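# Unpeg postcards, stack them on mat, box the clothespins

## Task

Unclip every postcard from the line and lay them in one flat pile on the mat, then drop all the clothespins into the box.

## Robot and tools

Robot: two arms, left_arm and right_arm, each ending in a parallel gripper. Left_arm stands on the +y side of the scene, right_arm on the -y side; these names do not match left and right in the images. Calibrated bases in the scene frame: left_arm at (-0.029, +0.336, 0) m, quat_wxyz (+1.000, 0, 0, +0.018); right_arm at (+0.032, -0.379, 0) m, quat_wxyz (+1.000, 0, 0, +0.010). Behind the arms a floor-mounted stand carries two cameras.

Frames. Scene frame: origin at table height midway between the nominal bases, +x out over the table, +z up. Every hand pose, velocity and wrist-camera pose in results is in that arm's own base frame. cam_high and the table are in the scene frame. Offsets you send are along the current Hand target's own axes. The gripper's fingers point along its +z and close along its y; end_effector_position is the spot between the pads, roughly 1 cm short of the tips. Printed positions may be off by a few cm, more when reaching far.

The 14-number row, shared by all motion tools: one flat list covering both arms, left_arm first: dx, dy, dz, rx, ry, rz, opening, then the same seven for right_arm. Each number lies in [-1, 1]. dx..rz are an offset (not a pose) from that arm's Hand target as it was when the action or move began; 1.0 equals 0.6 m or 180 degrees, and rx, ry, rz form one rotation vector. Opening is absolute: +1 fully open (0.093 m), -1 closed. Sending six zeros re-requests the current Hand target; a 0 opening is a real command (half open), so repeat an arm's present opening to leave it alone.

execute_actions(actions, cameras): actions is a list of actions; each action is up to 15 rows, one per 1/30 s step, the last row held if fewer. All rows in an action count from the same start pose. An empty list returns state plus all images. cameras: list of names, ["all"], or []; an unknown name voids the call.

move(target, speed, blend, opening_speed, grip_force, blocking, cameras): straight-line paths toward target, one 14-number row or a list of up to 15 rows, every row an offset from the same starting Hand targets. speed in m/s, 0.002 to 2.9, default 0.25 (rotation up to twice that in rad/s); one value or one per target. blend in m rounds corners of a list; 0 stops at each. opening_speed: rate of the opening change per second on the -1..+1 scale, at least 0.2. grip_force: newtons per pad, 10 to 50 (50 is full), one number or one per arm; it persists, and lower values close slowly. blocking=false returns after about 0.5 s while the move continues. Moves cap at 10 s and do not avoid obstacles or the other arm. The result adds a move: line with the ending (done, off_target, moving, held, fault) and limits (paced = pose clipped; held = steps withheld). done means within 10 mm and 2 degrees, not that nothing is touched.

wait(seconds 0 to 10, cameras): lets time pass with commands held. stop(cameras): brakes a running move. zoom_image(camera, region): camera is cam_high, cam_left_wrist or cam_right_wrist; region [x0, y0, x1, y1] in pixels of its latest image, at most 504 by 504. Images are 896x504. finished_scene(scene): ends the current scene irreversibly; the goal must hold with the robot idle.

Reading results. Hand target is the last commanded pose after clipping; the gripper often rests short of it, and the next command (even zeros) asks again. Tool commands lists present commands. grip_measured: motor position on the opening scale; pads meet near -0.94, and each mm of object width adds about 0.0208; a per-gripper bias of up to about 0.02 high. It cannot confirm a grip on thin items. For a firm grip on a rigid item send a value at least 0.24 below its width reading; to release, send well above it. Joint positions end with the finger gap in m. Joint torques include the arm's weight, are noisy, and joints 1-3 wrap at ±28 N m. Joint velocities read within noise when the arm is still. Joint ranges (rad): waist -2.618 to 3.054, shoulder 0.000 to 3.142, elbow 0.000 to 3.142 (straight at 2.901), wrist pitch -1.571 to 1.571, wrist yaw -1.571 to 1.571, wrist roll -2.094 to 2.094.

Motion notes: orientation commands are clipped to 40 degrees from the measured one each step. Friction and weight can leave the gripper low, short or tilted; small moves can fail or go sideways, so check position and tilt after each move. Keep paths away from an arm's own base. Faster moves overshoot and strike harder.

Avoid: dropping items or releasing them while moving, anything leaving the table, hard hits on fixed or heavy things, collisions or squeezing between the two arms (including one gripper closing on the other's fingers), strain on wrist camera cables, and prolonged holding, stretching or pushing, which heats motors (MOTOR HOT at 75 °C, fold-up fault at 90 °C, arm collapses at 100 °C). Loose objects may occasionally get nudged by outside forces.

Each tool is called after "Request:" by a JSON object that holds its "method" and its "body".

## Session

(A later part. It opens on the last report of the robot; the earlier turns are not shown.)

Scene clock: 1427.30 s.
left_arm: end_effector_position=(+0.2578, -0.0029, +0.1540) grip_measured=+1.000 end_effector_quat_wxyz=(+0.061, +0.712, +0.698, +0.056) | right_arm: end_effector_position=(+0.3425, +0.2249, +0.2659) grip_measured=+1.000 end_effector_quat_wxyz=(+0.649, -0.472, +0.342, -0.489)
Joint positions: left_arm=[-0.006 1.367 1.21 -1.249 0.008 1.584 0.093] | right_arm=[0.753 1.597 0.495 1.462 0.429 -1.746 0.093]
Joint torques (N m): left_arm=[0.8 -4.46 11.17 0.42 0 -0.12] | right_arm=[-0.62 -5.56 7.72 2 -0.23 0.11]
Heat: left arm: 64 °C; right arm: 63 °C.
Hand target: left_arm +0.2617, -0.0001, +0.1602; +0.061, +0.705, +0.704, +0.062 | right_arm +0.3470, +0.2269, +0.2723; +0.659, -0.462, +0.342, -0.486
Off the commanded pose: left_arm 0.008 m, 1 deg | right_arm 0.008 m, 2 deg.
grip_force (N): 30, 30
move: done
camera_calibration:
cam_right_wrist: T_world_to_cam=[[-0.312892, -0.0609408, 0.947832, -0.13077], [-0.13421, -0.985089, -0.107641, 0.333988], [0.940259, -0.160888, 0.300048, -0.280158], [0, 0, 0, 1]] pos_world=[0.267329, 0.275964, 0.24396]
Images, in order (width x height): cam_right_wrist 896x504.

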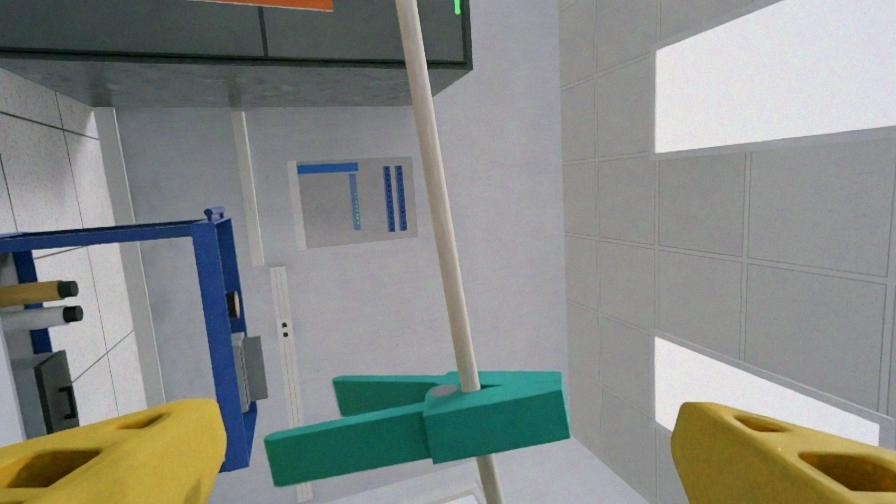

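Request:
{"method": "move", "body": {"target": [[0,0,0,0,0,0,1, 0,0.0152,0.0455,0,0,0,1],[0,0,0,0,0,0,1, 0,-0.0352,0.0634,0,0,0,1]], "speed": 0.05, "cameras": ["cam_right_wrist"]}}

Scene clock: 1443.47 s.
left_arm: end_effector_position=(+0.2578, -0.0029, +0.1540) grip_measured=+1.000 end_effector_quat_wxyz=(+0.061, +0.712, +0.698, +0.056) | right_arm: end_effector_position=(+0.3742, +0.2378, +0.2840) grip_measured=+1.000 end_effector_quat_wxyz=(+0.642, -0.482, +0.344, -0.487)
Joint positions: left_arm=[-0.006 1.367 1.21 -1.249 0.008 1.584 0.093] | right_arm=[0.711 1.619 0.653 1.295 0.39 -1.729 0.093]
Joint torques (N m): left_arm=[0.8 -4.46 11.17 0.42 0.01 -0.12] | right_arm=[-0.72 -10.84 8.46 1.91 -0.22 0.14]
Heat: left arm: 64 °C; right arm: 62 °C.
Hand target: left_arm +0.2617, -0.0001, +0.1602; +0.061, +0.705, +0.704, +0.062 | right_arm +0.3743, +0.2350, +0.3052; +0.659, -0.461, +0.342, -0.486
Off the commanded pose: left_arm 0.008 m, 1 deg | right_arm 0.021 m, 3 deg.
grip_force (N): 30, 30
move: off_target (right_arm)
camera_calibration:
cam_right_wrist: T_world_to_cam=[[-0.295287, -0.046672, 0.954268, -0.149075], [-0.135839, -0.986608, -0.0902876, 0.348981], [0.945703, -0.156288, 0.284993, -0.312188], [0, 0, 0, 1]] pos_world=[0.298622, 0.288559, 0.262737]
Images, in order (width x height): cam_right_wrist 896x504.

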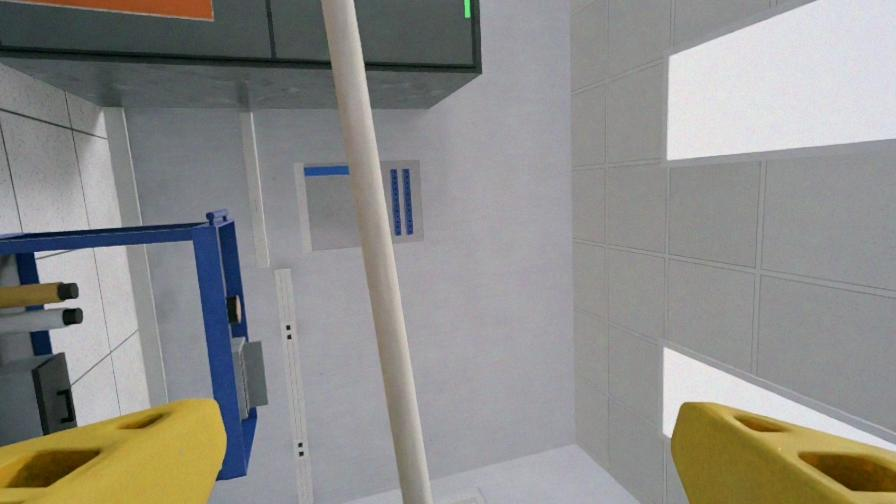

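Request:
{"method": "execute_actions", "body": {"actions": [], "cameras": ["cam_high","cam_right_wrist"]}}

Request:
{"method": "zoom_image", "body": {"camera": "cam_high", "region": [390, 210, 470, 290]}}

Scene clock: 1450.33 s.
left_arm: end_effector_position=(+0.2578, -0.0029, +0.1540) grip_measured=+1.000 end_effector_quat_wxyz=(+0.061, +0.712, +0.698, +0.056) | right_arm: end_effector_position=(+0.3742, +0.2378, +0.2839) grip_measured=+1.000 end_effector_quat_wxyz=(+0.642, -0.482, +0.344, -0.487)
Joint positions: left_arm=[-0.006 1.367 1.21 -1.249 0.008 1.584 0.093] | right_arm=[0.711 1.619 0.653 1.295 0.39 -1.729 0.093]
Joint velocities: within noise
Joint torques (N m): left_arm=[0.8 -4.46 11.17 0.42 0 -0.12] | right_arm=[-0.8 -10.78 8.39 1.89 -0.22 0.12]
Heat: left arm: 64 °C; right arm: 63 °C.
Hand target: left_arm +0.2617, -0.0001, +0.1602; +0.061, +0.705, +0.704, +0.062 | right_arm +0.3743, +0.2350, +0.3051; +0.659, -0.461, +0.342, -0.486
Tool commands: left_gripper/opening=+1.0 right_gripper/opening=+1.0
Off the commanded pose: left_arm 0.008 m, 1 deg | right_arm 0.021 m, 3 deg.
grip_force (N): 30, 30
camera_calibration:
cam_right_wrist: T_world_to_cam=[[-0.295037, -0.0464229, 0.954357, -0.149119], [-0.135835, -0.986636, -0.0899861, 0.348914], [0.945781, -0.156184, 0.284789, -0.312253], [0, 0, 0, 1]] pos_world=[0.298722, 0.288559, 0.262637]
Images, in order (width x height): cam_high 896x504, cam_right_wrist 896x504.

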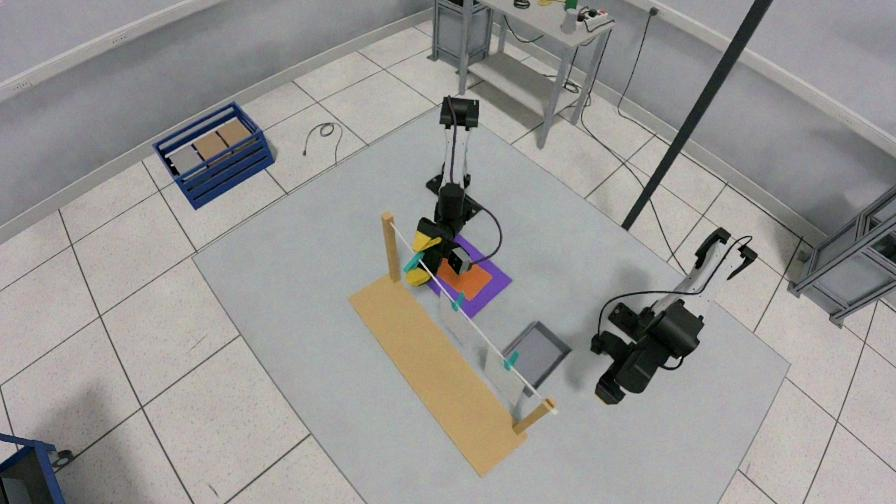

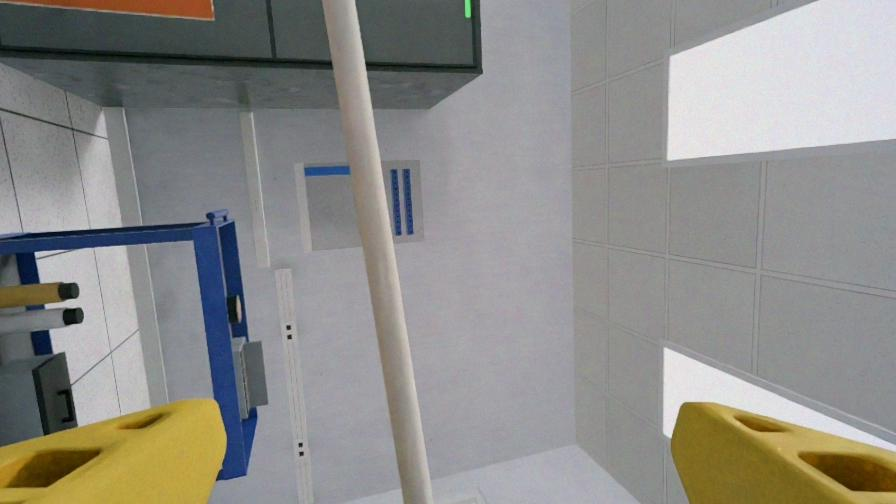

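Scaled by 6.300 from the camera's 896x504 image, which has a finer 1280x720 frame.

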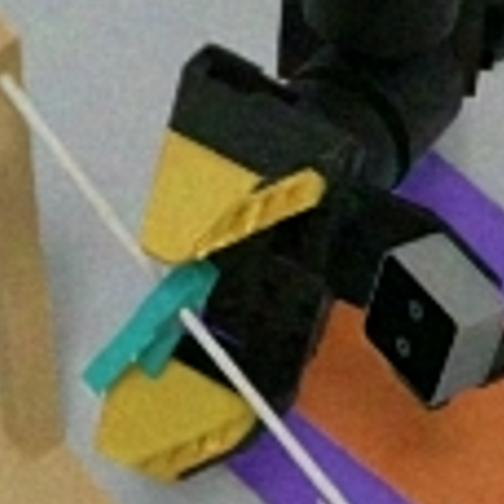

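Request:
{"method": "move", "body": {"target": [[0,0,0,0,0,0,1, 0,-0.022,0.008,0,0,0,1],[0,0,0,0,0,0,1, -0.0212,-0.0595,-0.0267,0,0,0,1]], "speed": 0.04, "cameras": ["cam_high","cam_right_wrist"]}}

Request:
{"method": "zoom_image", "body": {"camera": "cam_high", "region": [390, 210, 470, 290]}}

Scene clock: 1468.67 s.
left_arm: end_effector_position=(+0.2578, -0.0029, +0.1540) grip_measured=+1.000 end_effector_quat_wxyz=(+0.061, +0.712, +0.698, +0.056) | right_arm: end_effector_position=(+0.3508, +0.2427, +0.3234) grip_measured=+1.000 end_effector_quat_wxyz=(+0.654, -0.470, +0.344, -0.482)
Joint positions: left_arm=[-0.006 1.367 1.21 -1.249 0.008 1.584 0.093] | right_arm=[0.776 1.475 0.679 1.159 0.445 -1.736 0.093]
Joint torques (N m): left_arm=[0.8 -4.46 11.17 0.42 0 -0.12] | right_arm=[0.99 -10.07 6.45 1.89 -0.02 -0.16]
Heat: left arm: 65 °C; right arm: 64 °C.
Hand target: left_arm +0.2617, -0.0001, +0.1602; +0.061, +0.705, +0.704, +0.062 | right_arm +0.3445, +0.2392, +0.3334; +0.659, -0.461, +0.342, -0.486
Off the commanded pose: left_arm 0.008 m, 1 deg | right_arm 0.012 m, 1 deg.
grip_force (N): 30, 30
move: off_target (right_arm)
camera_calibration:
cam_right_wrist: T_world_to_cam=[[-0.308224, -0.0790025, 0.948028, -0.178937], [-0.123071, -0.98486, -0.122085, 0.359515], [0.94332, -0.154304, 0.293834, -0.303004], [0, 0, 0, 1]] pos_world=[0.274923, 0.29318, 0.302561]
Images, in order (width x height): cam_high 896x504, cam_right_wrist 896x504.

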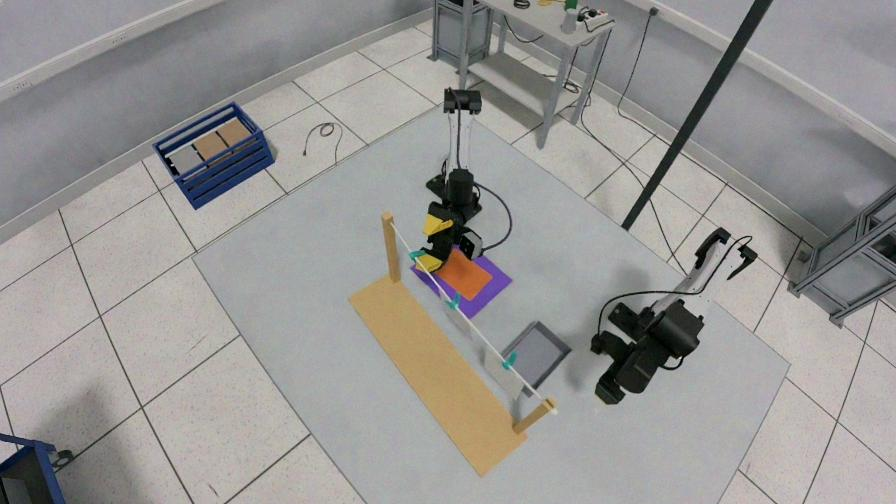

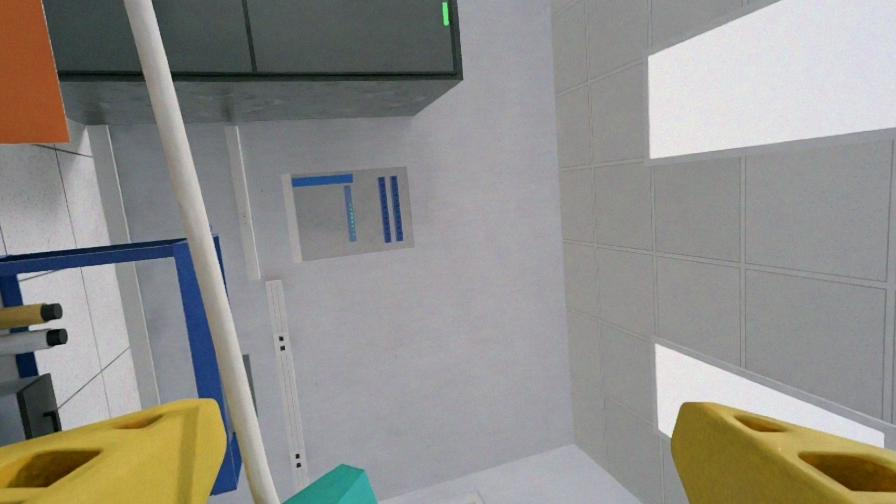

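Scaled by 6.300 from the camera's 896x504 image, which has a finer 1280x720 frame.

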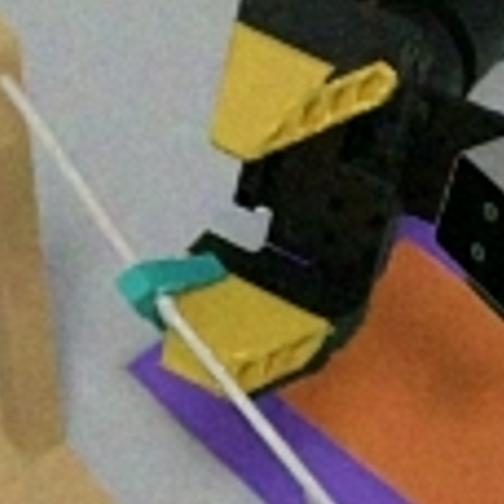

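Request:
{"method": "move", "body": {"target": [0,0,0,0,0,0,0.3, 0,0.05,0,0,0,0,0.3], "speed": 0.02, "opening_speed": 0.5, "cameras": ["cam_high","cam_right_wrist"]}}

Request:
{"method": "zoom_image", "body": {"camera": "cam_high", "region": [390, 210, 470, 290]}}

Scene clock: 1504.77 s.
left_arm: end_effector_position=(+0.2578, -0.0029, +0.1540) grip_measured=+0.301 end_effector_quat_wxyz=(+0.061, +0.712, +0.698, +0.056) | right_arm: end_effector_position=(+0.3522, +0.2440, +0.3119) grip_measured=+0.303 end_effector_quat_wxyz=(+0.662, -0.459, +0.342, -0.483)
Joint positions: left_arm=[-0.006 1.367 1.21 -1.249 0.008 1.584 0.06] | right_arm=[0.776 1.539 0.655 1.276 0.445 -1.736 0.06]
Joint torques (N m): left_arm=[0.8 -4.45 11.17 0.42 0.01 -0.12] | right_arm=[-0.65 -5.72 5.33 2.08 -0.15 -0.1]
Heat: left arm: 65 °C; right arm: 61 °C.
Hand target: left_arm +0.2617, -0.0001, +0.1602; +0.061, +0.705, +0.704, +0.062 | right_arm +0.3543, +0.2423, +0.3050; +0.659, -0.462, +0.342, -0.486
Off the commanded pose: left_arm 0.008 m, 1 deg | right_arm 0.007 m, 1 deg.
grip_force (N): 30, 30
move: done
camera_calibration:
cam_right_wrist: T_world_to_cam=[[-0.327106, -0.0970476, 0.939991, -0.153969], [-0.120834, -0.982252, -0.143459, 0.364889], [0.937231, -0.160509, 0.309573, -0.302063], [0, 0, 0, 1]] pos_world=[0.27683, 0.294986, 0.290587]
Images, in order (width x height): cam_high 896x504, cam_right_wrist 896x504.

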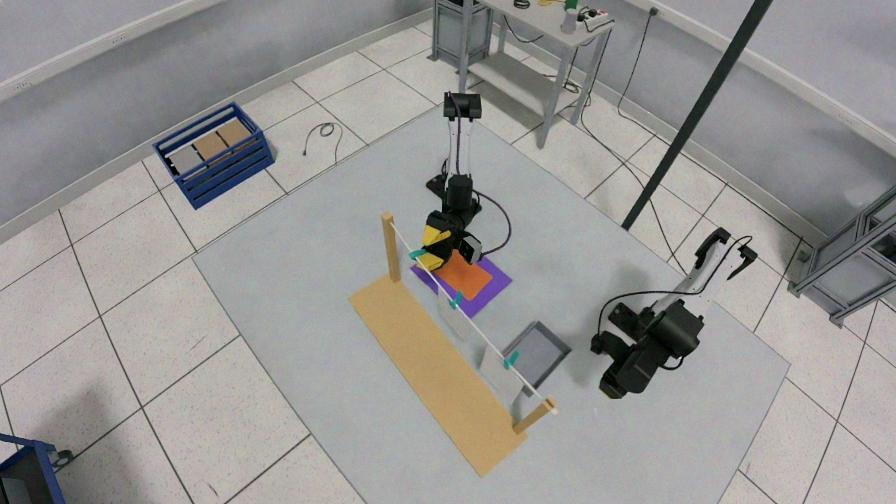

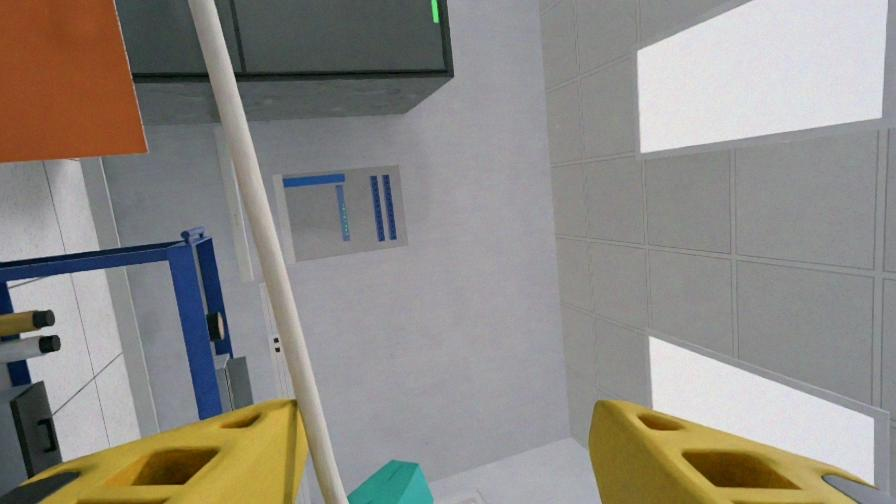

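Scaled by 6.300 from the camera's 896x504 image, which has a finer 1280x720 frame.

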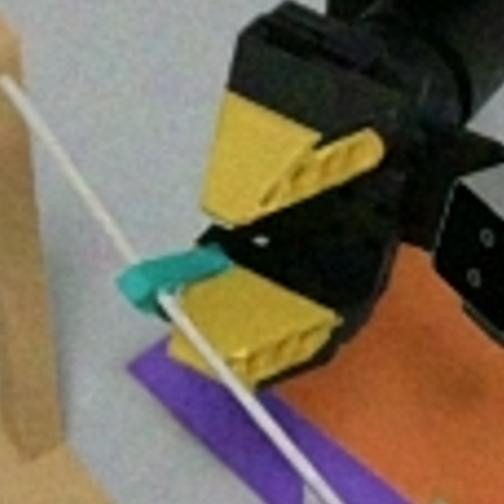

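Request:
{"method": "move", "body": {"target": [0,0,0,0,0,0,1, 0.008,0.045,0,0,0,0,-0.4], "speed": 0.02, "opening_speed": 0.5, "cameras": ["cam_high","cam_right_wrist"]}}

Request:
{"method": "zoom_image", "body": {"camera": "cam_high", "region": [390, 210, 470, 290]}}

Scene clock: 1525.87 s.
left_arm: end_effector_position=(+0.2578, -0.0029, +0.1540) grip_measured=+1.000 end_effector_quat_wxyz=(+0.061, +0.712, +0.698, +0.056) | right_arm: end_effector_position=(+0.3624, +0.2432, +0.2865) grip_measured=-0.397 end_effector_quat_wxyz=(+0.659, -0.461, +0.340, -0.487)
Joint positions: left_arm=[-0.006 1.367 1.21 -1.249 0.008 1.584 0.093] | right_arm=[0.749 1.643 0.632 1.397 0.421 -1.736 0.026]
Joint torques (N m): left_arm=[0.8 -4.46 11.17 0.42 0.01 -0.12] | right_arm=[-1.02 -6.32 4.96 2.13 -0.21 0.05]
Heat: left arm: 65 °C; right arm: 63 °C.
Hand target: left_arm +0.2617, -0.0001, +0.1602; +0.061, +0.704, +0.704, +0.062 | right_arm +0.3644, +0.2405, +0.2797; +0.659, -0.461, +0.342, -0.486
Off the commanded pose: left_arm 0.008 m, 1 deg | right_arm 0.008 m, 0 deg.
grip_force (N): 30, 30
move: done
camera_calibration:
cam_right_wrist: T_world_to_cam=[[-0.329554, -0.085709, 0.940238, -0.128774], [-0.124615, -0.98321, -0.133304, 0.360303], [0.935877, -0.161099, 0.31334, -0.304389], [0, 0, 0, 1]] pos_world=[0.287332, 0.294179, 0.264485]
Images, in order (width x height): cam_high 896x504, cam_right_wrist 896x504.

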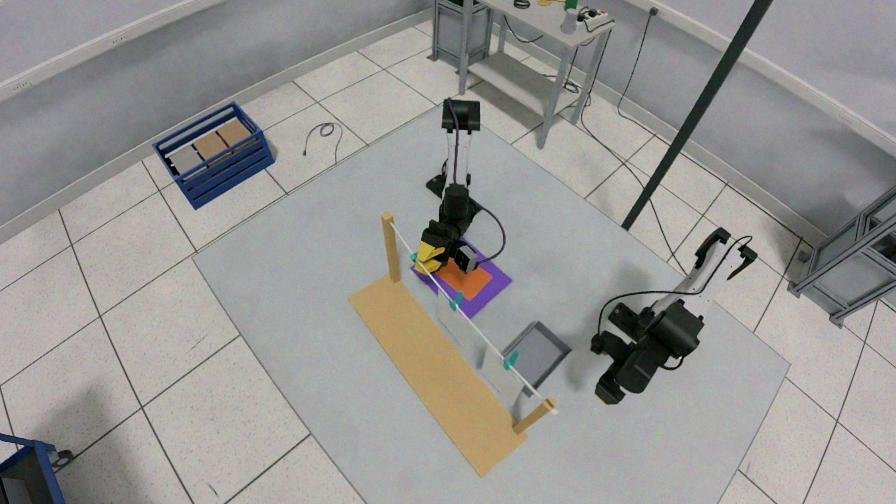

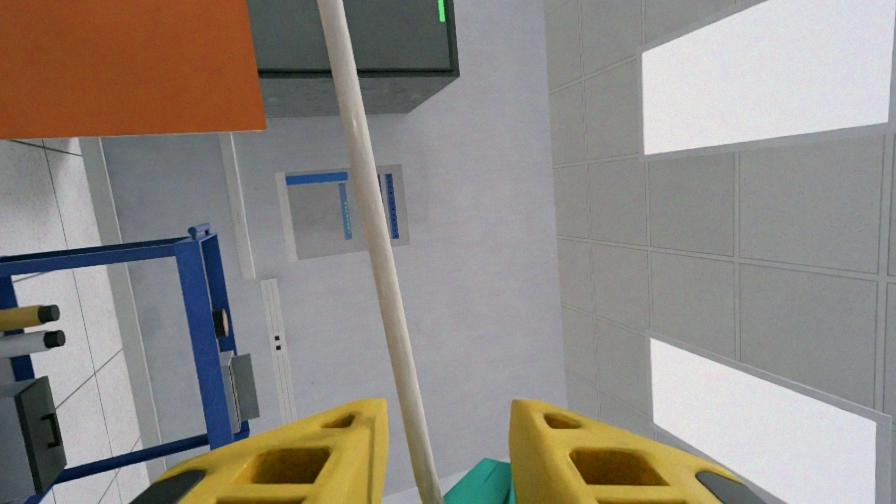

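Scaled by 6.300 from the camera's 896x504 image, which has a finer 1280x720 frame.

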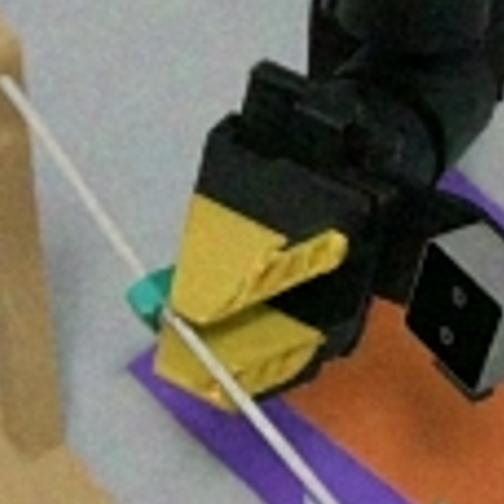

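Request:
{"method": "move", "body": {"target": [0,0,0,0,0,0,1, 0,0,0,0,0,0,-1], "opening_speed": 0.6, "cameras": ["cam_high","cam_right_wrist"]}}

Request:
{"method": "zoom_image", "body": {"camera": "cam_high", "region": [390, 210, 470, 290]}}

Scene clock: 1535.60 s.
left_arm: end_effector_position=(+0.2578, -0.0029, +0.1540) grip_measured=+1.000 end_effector_quat_wxyz=(+0.061, +0.712, +0.698, +0.056) | right_arm: end_effector_position=(+0.3619, +0.2438, +0.2873) grip_measured=-0.918 end_effector_quat_wxyz=(+0.661, -0.461, +0.338, -0.486)
Joint positions: left_arm=[-0.006 1.367 1.21 -1.249 0.008 1.584 0.093] | right_arm=[0.749 1.643 0.632 1.4 0.415 -1.736 0.001]
Joint torques (N m): left_arm=[0.8 -4.46 11.15 0.42 0.01 -0.12] | right_arm=[-0.91 -6.24 4.97 2.11 -0.15 0.05]
Heat: left arm: 65 °C; right arm: 62 °C.
Hand target: left_arm +0.2617, -0.0001, +0.1602; +0.061, +0.704, +0.704, +0.062 | right_arm +0.3644, +0.2404, +0.2797; +0.659, -0.461, +0.342, -0.486
Off the commanded pose: left_arm 0.008 m, 1 deg | right_arm 0.009 m, 1 deg.
grip_force (N): 30, 30
move: done
camera_calibration:
cam_right_wrist: T_world_to_cam=[[-0.332525, -0.0879203, 0.938987, -0.127618], [-0.119214, -0.98374, -0.134328, 0.359462], [0.935529, -0.156608, 0.316637, -0.305939], [0, 0, 0, 1]] pos_world=[0.286631, 0.294484, 0.264989]
Images, in order (width x height): cam_high 896x504, cam_right_wrist 896x504.

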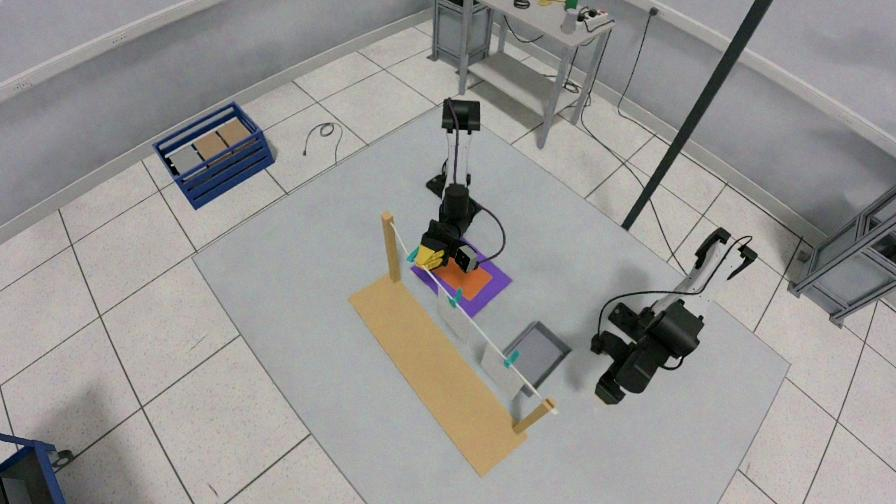

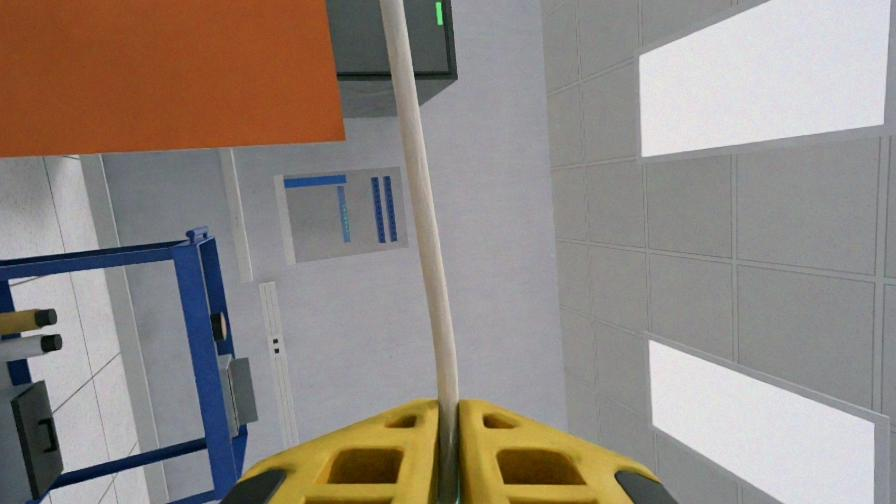

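Scaled by 6.300 from the camera's 896x504 image, which has a finer 1280x720 frame.

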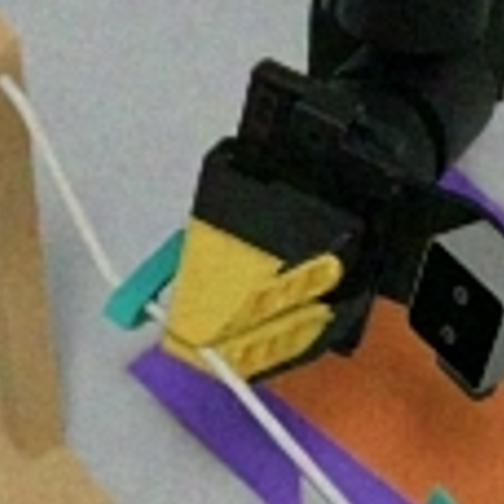

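Request:
{"method": "move", "body": {"target": [[0,0,0,0,0,0,1, 0,0,0,0,0,0,0.3],[0,0,0,0,0,0,1, 0,0.02,-0.11,0,0,0,1]], "speed": 0.08, "cameras": ["cam_right_wrist"]}}

Scene clock: 1550.63 s.
left_arm: end_effector_position=(+0.2578, -0.0029, +0.1540) grip_measured=+1.000 end_effector_quat_wxyz=(+0.061, +0.712, +0.698, +0.056) | right_arm: end_effector_position=(+0.3186, +0.2298, +0.2213) grip_measured=+1.000 end_effector_quat_wxyz=(+0.621, -0.515, +0.355, -0.472)
Joint positions: left_arm=[-0.006 1.367 1.21 -1.249 0.008 1.584 0.093] | right_arm=[0.833 1.614 0.383 1.482 0.503 -1.74 0.093]
Joint torques (N m): left_arm=[0.8 -4.46 11.17 0.42 0 -0.12] | right_arm=[1.07 -9.48 4.15 2.81 -0.01 -0.11]
Heat: left arm: 65 °C; right arm: 61 °C.
Hand target: left_arm +0.2617, -0.0001, +0.1602; +0.061, +0.704, +0.704, +0.062 | right_arm +0.3091, +0.2234, +0.2459; +0.659, -0.461, +0.342, -0.486
Off the commanded pose: left_arm 0.008 m, 1 deg | right_arm 0.027 m, 8 deg.
joint sent to its limit (right arm) — joint 4 (wrist pitch), upper limit. The joint targets still meet the commanded pose.
grip_force (N): 30, 30
move: off_target (right_arm); target 2's new opening was sent with right_arm's hand 0.027 m and 8 deg from that target
camera_calibration:
cam_right_wrist: T_world_to_cam=[[-0.222459, -0.00931647, 0.974897, -0.142312], [-0.129934, -0.990751, -0.0391172, 0.315565], [0.966245, -0.135374, 0.219191, -0.23984], [0, 0, 0, 1]] pos_world=[0.241088, 0.278852, 0.203654]
Images, in order (width x height): cam_right_wrist 896x504.

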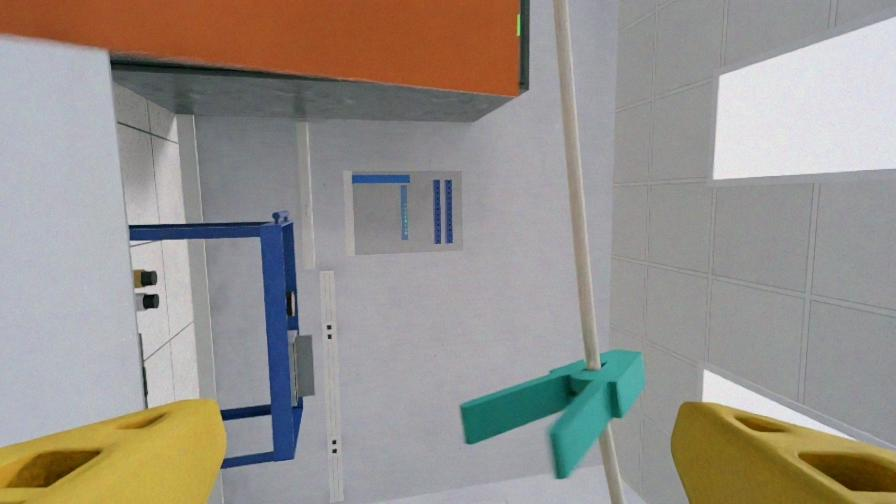

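Request:
{"method": "move", "body": {"target": [0,0,0,0,0,0,1, -0.01,-0.055,-0.01,0,0,0,1], "speed": 0.08, "cameras": ["cam_right_wrist","cam_high"]}}

Scene clock: 1558.33 s.
left_arm: end_effector_position=(+0.2578, -0.0029, +0.1540) grip_measured=+1.000 end_effector_quat_wxyz=(+0.061, +0.712, +0.698, +0.056) | right_arm: end_effector_position=(+0.2964, +0.2277, +0.2659) grip_measured=+1.000 end_effector_quat_wxyz=(+0.651, -0.475, +0.343, -0.483)
Joint positions: left_arm=[-0.006 1.367 1.21 -1.249 0.008 1.584 0.093] | right_arm=[0.895 1.481 0.383 1.476 0.556 -1.79 0.093]
Joint torques (N m): left_arm=[0.81 -4.46 11.17 0.42 0.01 -0.12] | right_arm=[0.92 -7.97 5.05 2 -0.03 -0.12]
Heat: left arm: 65 °C; right arm: 65 °C.
Hand target: left_arm +0.2617, -0.0001, +0.1602; +0.061, +0.704, +0.704, +0.062 | right_arm +0.2912, +0.2242, +0.2749; +0.659, -0.461, +0.342, -0.486
Off the commanded pose: left_arm 0.008 m, 1 deg | right_arm 0.011 m, 2 deg.
grip_force (N): 30, 30
move: off_target (right_arm)
camera_calibration:
cam_right_wrist: T_world_to_cam=[[-0.304771, -0.0681956, 0.949981, -0.146404], [-0.125254, -0.9859, -0.110958, 0.328957], [0.944154, -0.152806, 0.291932, -0.237291], [0, 0, 0, 1]] pos_world=[0.220623, 0.278075, 0.244854]
Images, in order (width x height): cam_high 896x504, cam_right_wrist 896x504.

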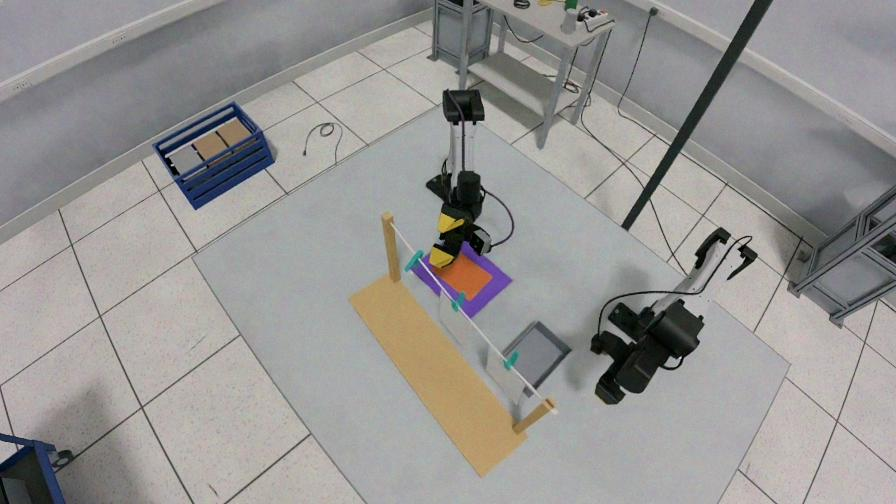

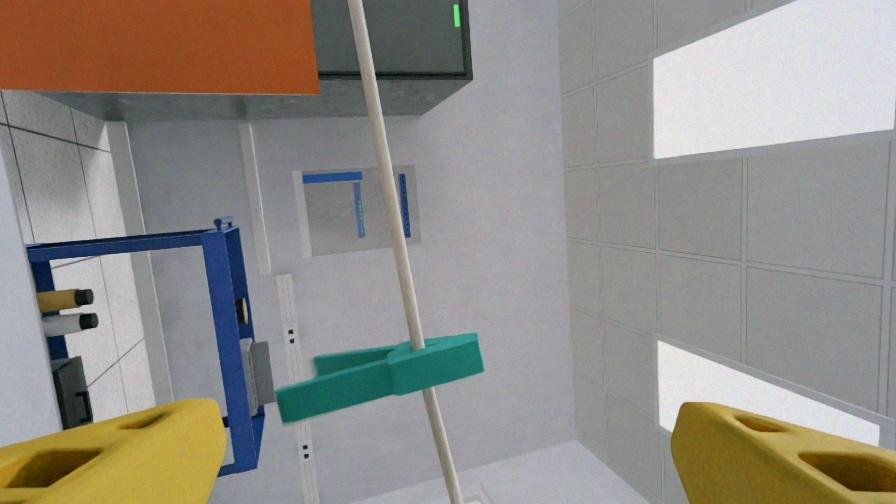

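Request:
{"method": "move", "body": {"target": [[0,0,0,0,0,0,1, 0.0318,0.0217,0.02,0,0,0,1],[0,0,0,0,0,0,1, 0.0318,0.0217,0.1125,0,0,0,1]], "speed": 0.06, "cameras": ["cam_right_wrist","cam_high"]}}

Request:
{"method": "zoom_image", "body": {"camera": "cam_high", "region": [390, 210, 470, 290]}}

Scene clock: 1577.40 s.
left_arm: end_effector_position=(+0.2578, -0.0029, +0.1540) grip_measured=+1.000 end_effector_quat_wxyz=(+0.061, +0.712, +0.698, +0.056) | right_arm: end_effector_position=(+0.3556, +0.2231, +0.2832) grip_measured=+1.000 end_effector_quat_wxyz=(+0.654, -0.465, +0.341, -0.490)
Joint positions: left_arm=[-0.006 1.367 1.21 -1.249 0.008 1.584 0.093] | right_arm=[0.715 1.579 0.556 1.395 0.394 -1.731 0.093]
Joint torques (N m): left_arm=[0.8 -4.46 11.17 0.42 0 -0.12] | right_arm=[-0.75 -5.46 8.28 1.83 -0.24 0.13]
Heat: left arm: 66 °C; right arm: 64 °C.
Hand target: left_arm +0.2617, -0.0001, +0.1602; +0.061, +0.704, +0.704, +0.062 | right_arm +0.3617, +0.2259, +0.2857; +0.659, -0.461, +0.342, -0.486
Off the commanded pose: left_arm 0.008 m, 1 deg | right_arm 0.007 m, 1 deg.
grip_force (N): 30, 30
move: done
camera_calibration:
cam_right_wrist: T_world_to_cam=[[-0.326104, -0.0732014, 0.942495, -0.13433], [-0.132646, -0.983591, -0.122289, 0.339117], [0.935981, -0.164897, 0.311043, -0.298678], [0, 0, 0, 1]] pos_world=[0.280734, 0.274469, 0.260977]
Images, in order (width x height): cam_high 896x504, cam_right_wrist 896x504.

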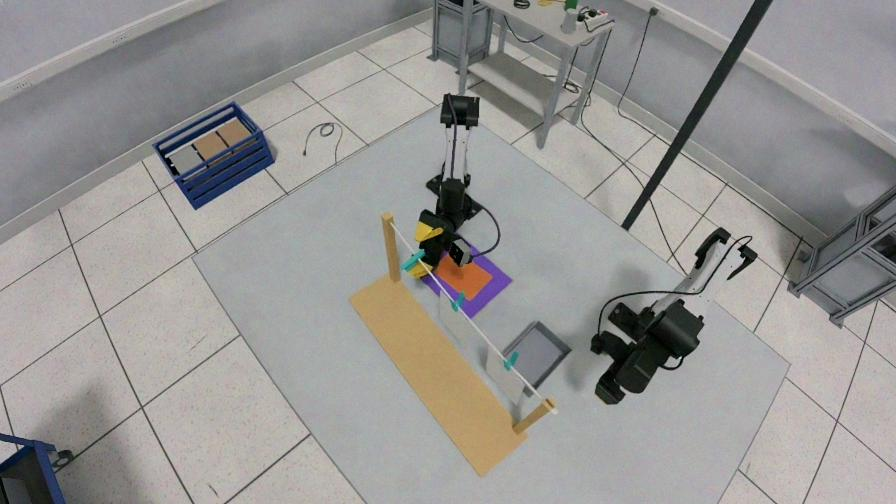

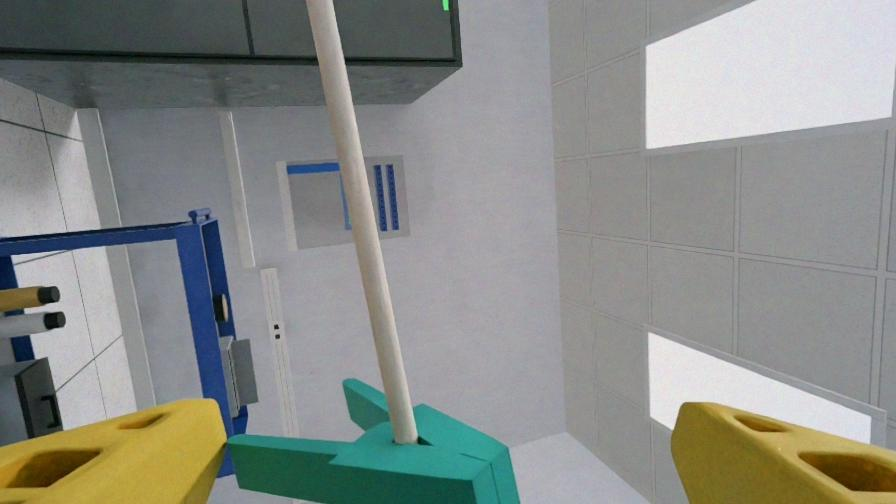

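Scaled by 6.300 from the camera's 896x504 image, which has a finer 1280x720 frame.

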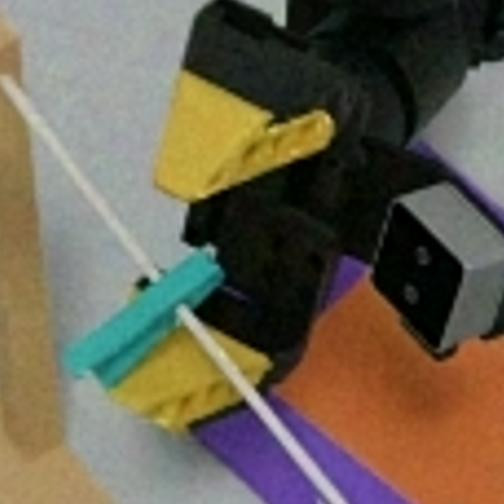

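Request:
{"method": "move", "body": {"target": [[0,0,0,0,0,0,1, 0,0.012,-0.085,0,0,0,1],[0,0,0,0,0,0,1, 0,0.03,-0.07,0,0,0,1],[0,0,0,0,0,0,1, 0,0.03,0,0,0,0,1]], "speed": 0.06, "cameras": ["cam_right_wrist","cam_high"]}}

Request:
{"method": "zoom_image", "body": {"camera": "cam_high", "region": [390, 210, 470, 290]}}

Scene clock: 1593.20 s.
left_arm: end_effector_position=(+0.2578, -0.0029, +0.1540) grip_measured=+1.000 end_effector_quat_wxyz=(+0.061, +0.712, +0.698, +0.056) | right_arm: end_effector_position=(+0.3625, +0.2258, +0.2638) grip_measured=+1.000 end_effector_quat_wxyz=(+0.649, -0.471, +0.342, -0.489)
Joint positions: left_arm=[-0.006 1.367 1.21 -1.249 0.008 1.584 0.093] | right_arm=[0.706 1.661 0.552 1.463 0.386 -1.727 0.093]
Joint torques (N m): left_arm=[0.8 -4.46 11.17 0.42 0 -0.12] | right_arm=[-0.73 -5.93 7.8 2.05 -0.22 0.11]
Heat: left arm: 66 °C; right arm: 63 °C.
Hand target: left_arm +0.2617, -0.0001, +0.1602; +0.061, +0.704, +0.704, +0.062 | right_arm +0.3675, +0.2277, +0.2687; +0.659, -0.461, +0.342, -0.486
Off the commanded pose: left_arm 0.008 m, 1 deg | right_arm 0.007 m, 2 deg.
grip_force (N): 30, 30
move: done
camera_calibration:
cam_right_wrist: T_world_to_cam=[[-0.314062, -0.0630582, 0.947306, -0.121381], [-0.134201, -0.984825, -0.110048, 0.337951], [0.93987, -0.161691, 0.300834, -0.298124], [0, 0, 0, 1]] pos_world=[0.287429, 0.276965, 0.241862]
Images, in order (width x height): cam_high 896x504, cam_right_wrist 896x504.

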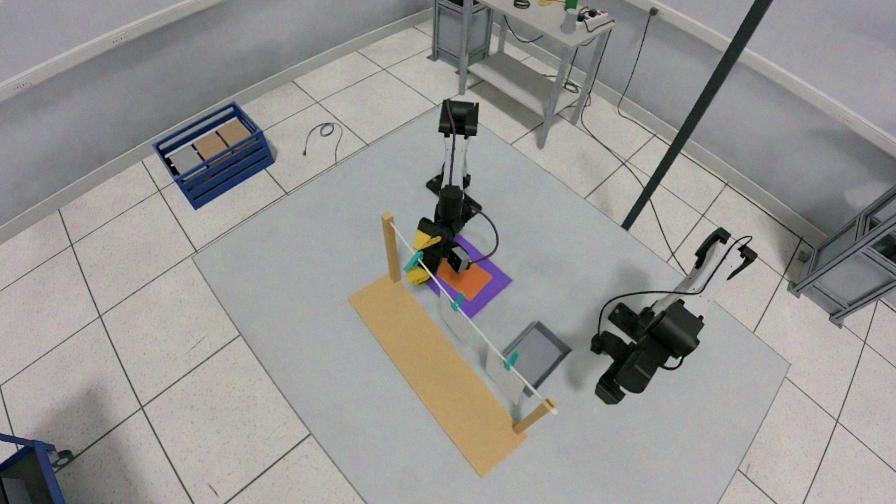

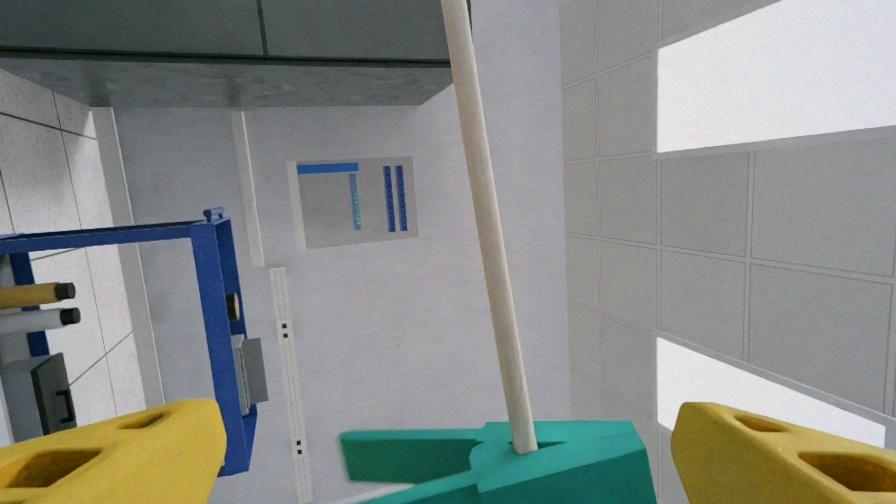

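Scaled by 6.300 from the camera's 896x504 image, which has a finer 1280x720 frame.

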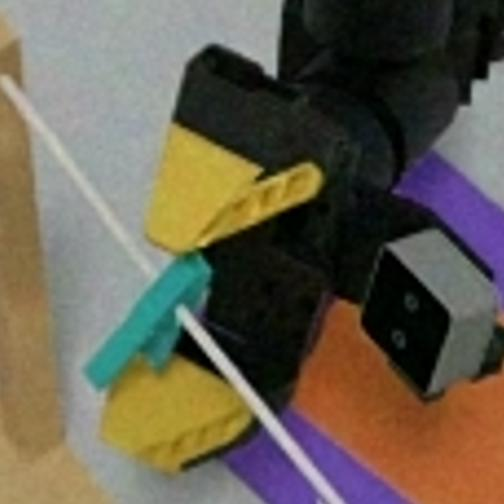

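Request:
{"method": "move", "body": {"target": [[0,0,0,0,0,0,1, 0.0143,0,0.03,0,0,0,1],[0,0,0,0,0,0,1, 0.0143,-0.0567,0.03,0,0,0,1]], "speed": 0.05, "cameras": ["cam_right_wrist","cam_high"]}}

Request:
{"method": "zoom_image", "body": {"camera": "cam_high", "region": [390, 210, 470, 290]}}

Scene clock: 1607.67 s.
left_arm: end_effector_position=(+0.2578, -0.0029, +0.1540) grip_measured=+1.000 end_effector_quat_wxyz=(+0.061, +0.712, +0.698, +0.056) | right_arm: end_effector_position=(+0.3780, +0.2198, +0.2858) grip_measured=+1.000 end_effector_quat_wxyz=(+0.642, -0.481, +0.346, -0.488)
Joint positions: left_arm=[-0.006 1.367 1.21 -1.249 0.008 1.584 0.093] | right_arm=[0.656 1.581 0.625 1.279 0.342 -1.709 0.093]
Joint torques (N m): left_arm=[0.8 -4.46 11.17 0.42 0.01 -0.12] | right_arm=[0.64 -10.43 8.47 1.91 -0.1 0.07]
Heat: left arm: 66 °C; right arm: 61 °C.
Hand target: left_arm +0.2617, -0.0001, +0.1602; +0.061, +0.704, +0.704, +0.062 | right_arm +0.3752, +0.2209, +0.3068; +0.659, -0.461, +0.342, -0.486
Off the commanded pose: left_arm 0.008 m, 1 deg | right_arm 0.021 m, 3 deg.
grip_force (N): 30, 30
move: off_target (right_arm)
camera_calibration:
cam_right_wrist: T_world_to_cam=[[-0.294737, -0.0481875, 0.954363, -0.150414], [-0.139196, -0.98591, -0.0927685, 0.333625], [0.945386, -0.160186, 0.283877, -0.317877], [0, 0, 0, 1]] pos_world=[0.302623, 0.270757, 0.264737]
Images, in order (width x height): cam_high 896x504, cam_right_wrist 896x504.

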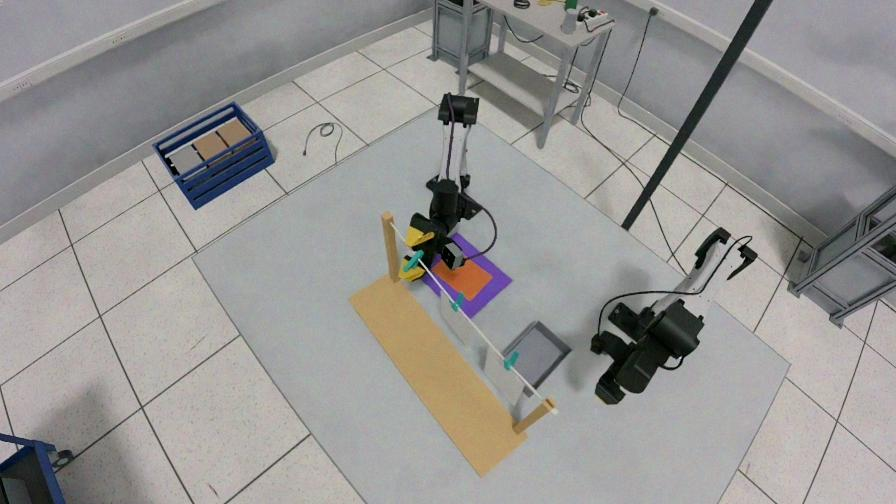

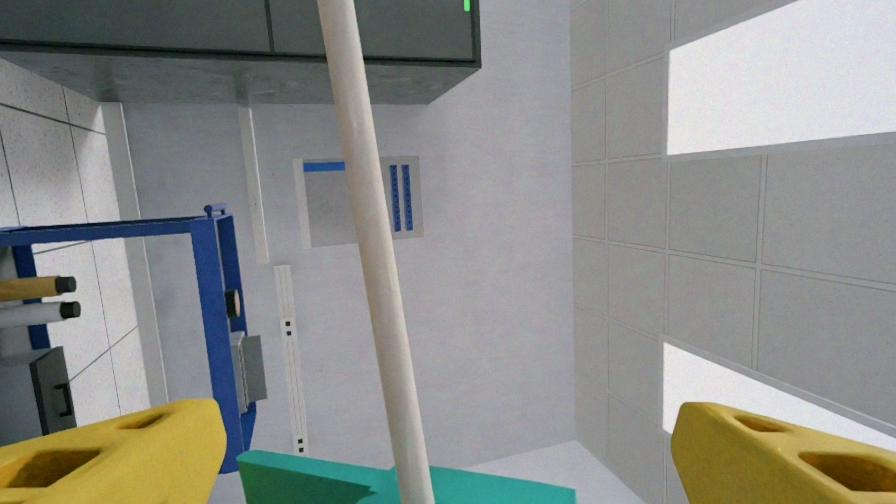

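Scaled by 6.300 from the camera's 896x504 image, which has a finer 1280x720 frame.

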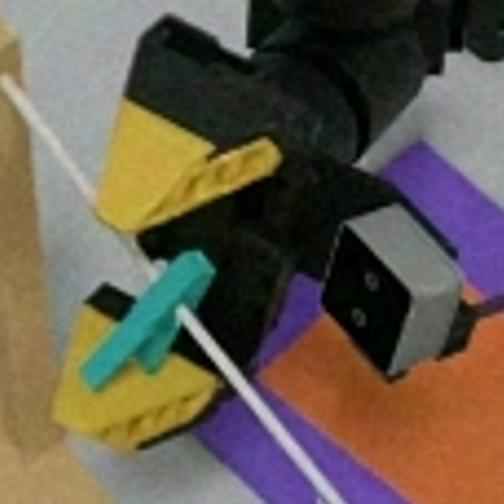

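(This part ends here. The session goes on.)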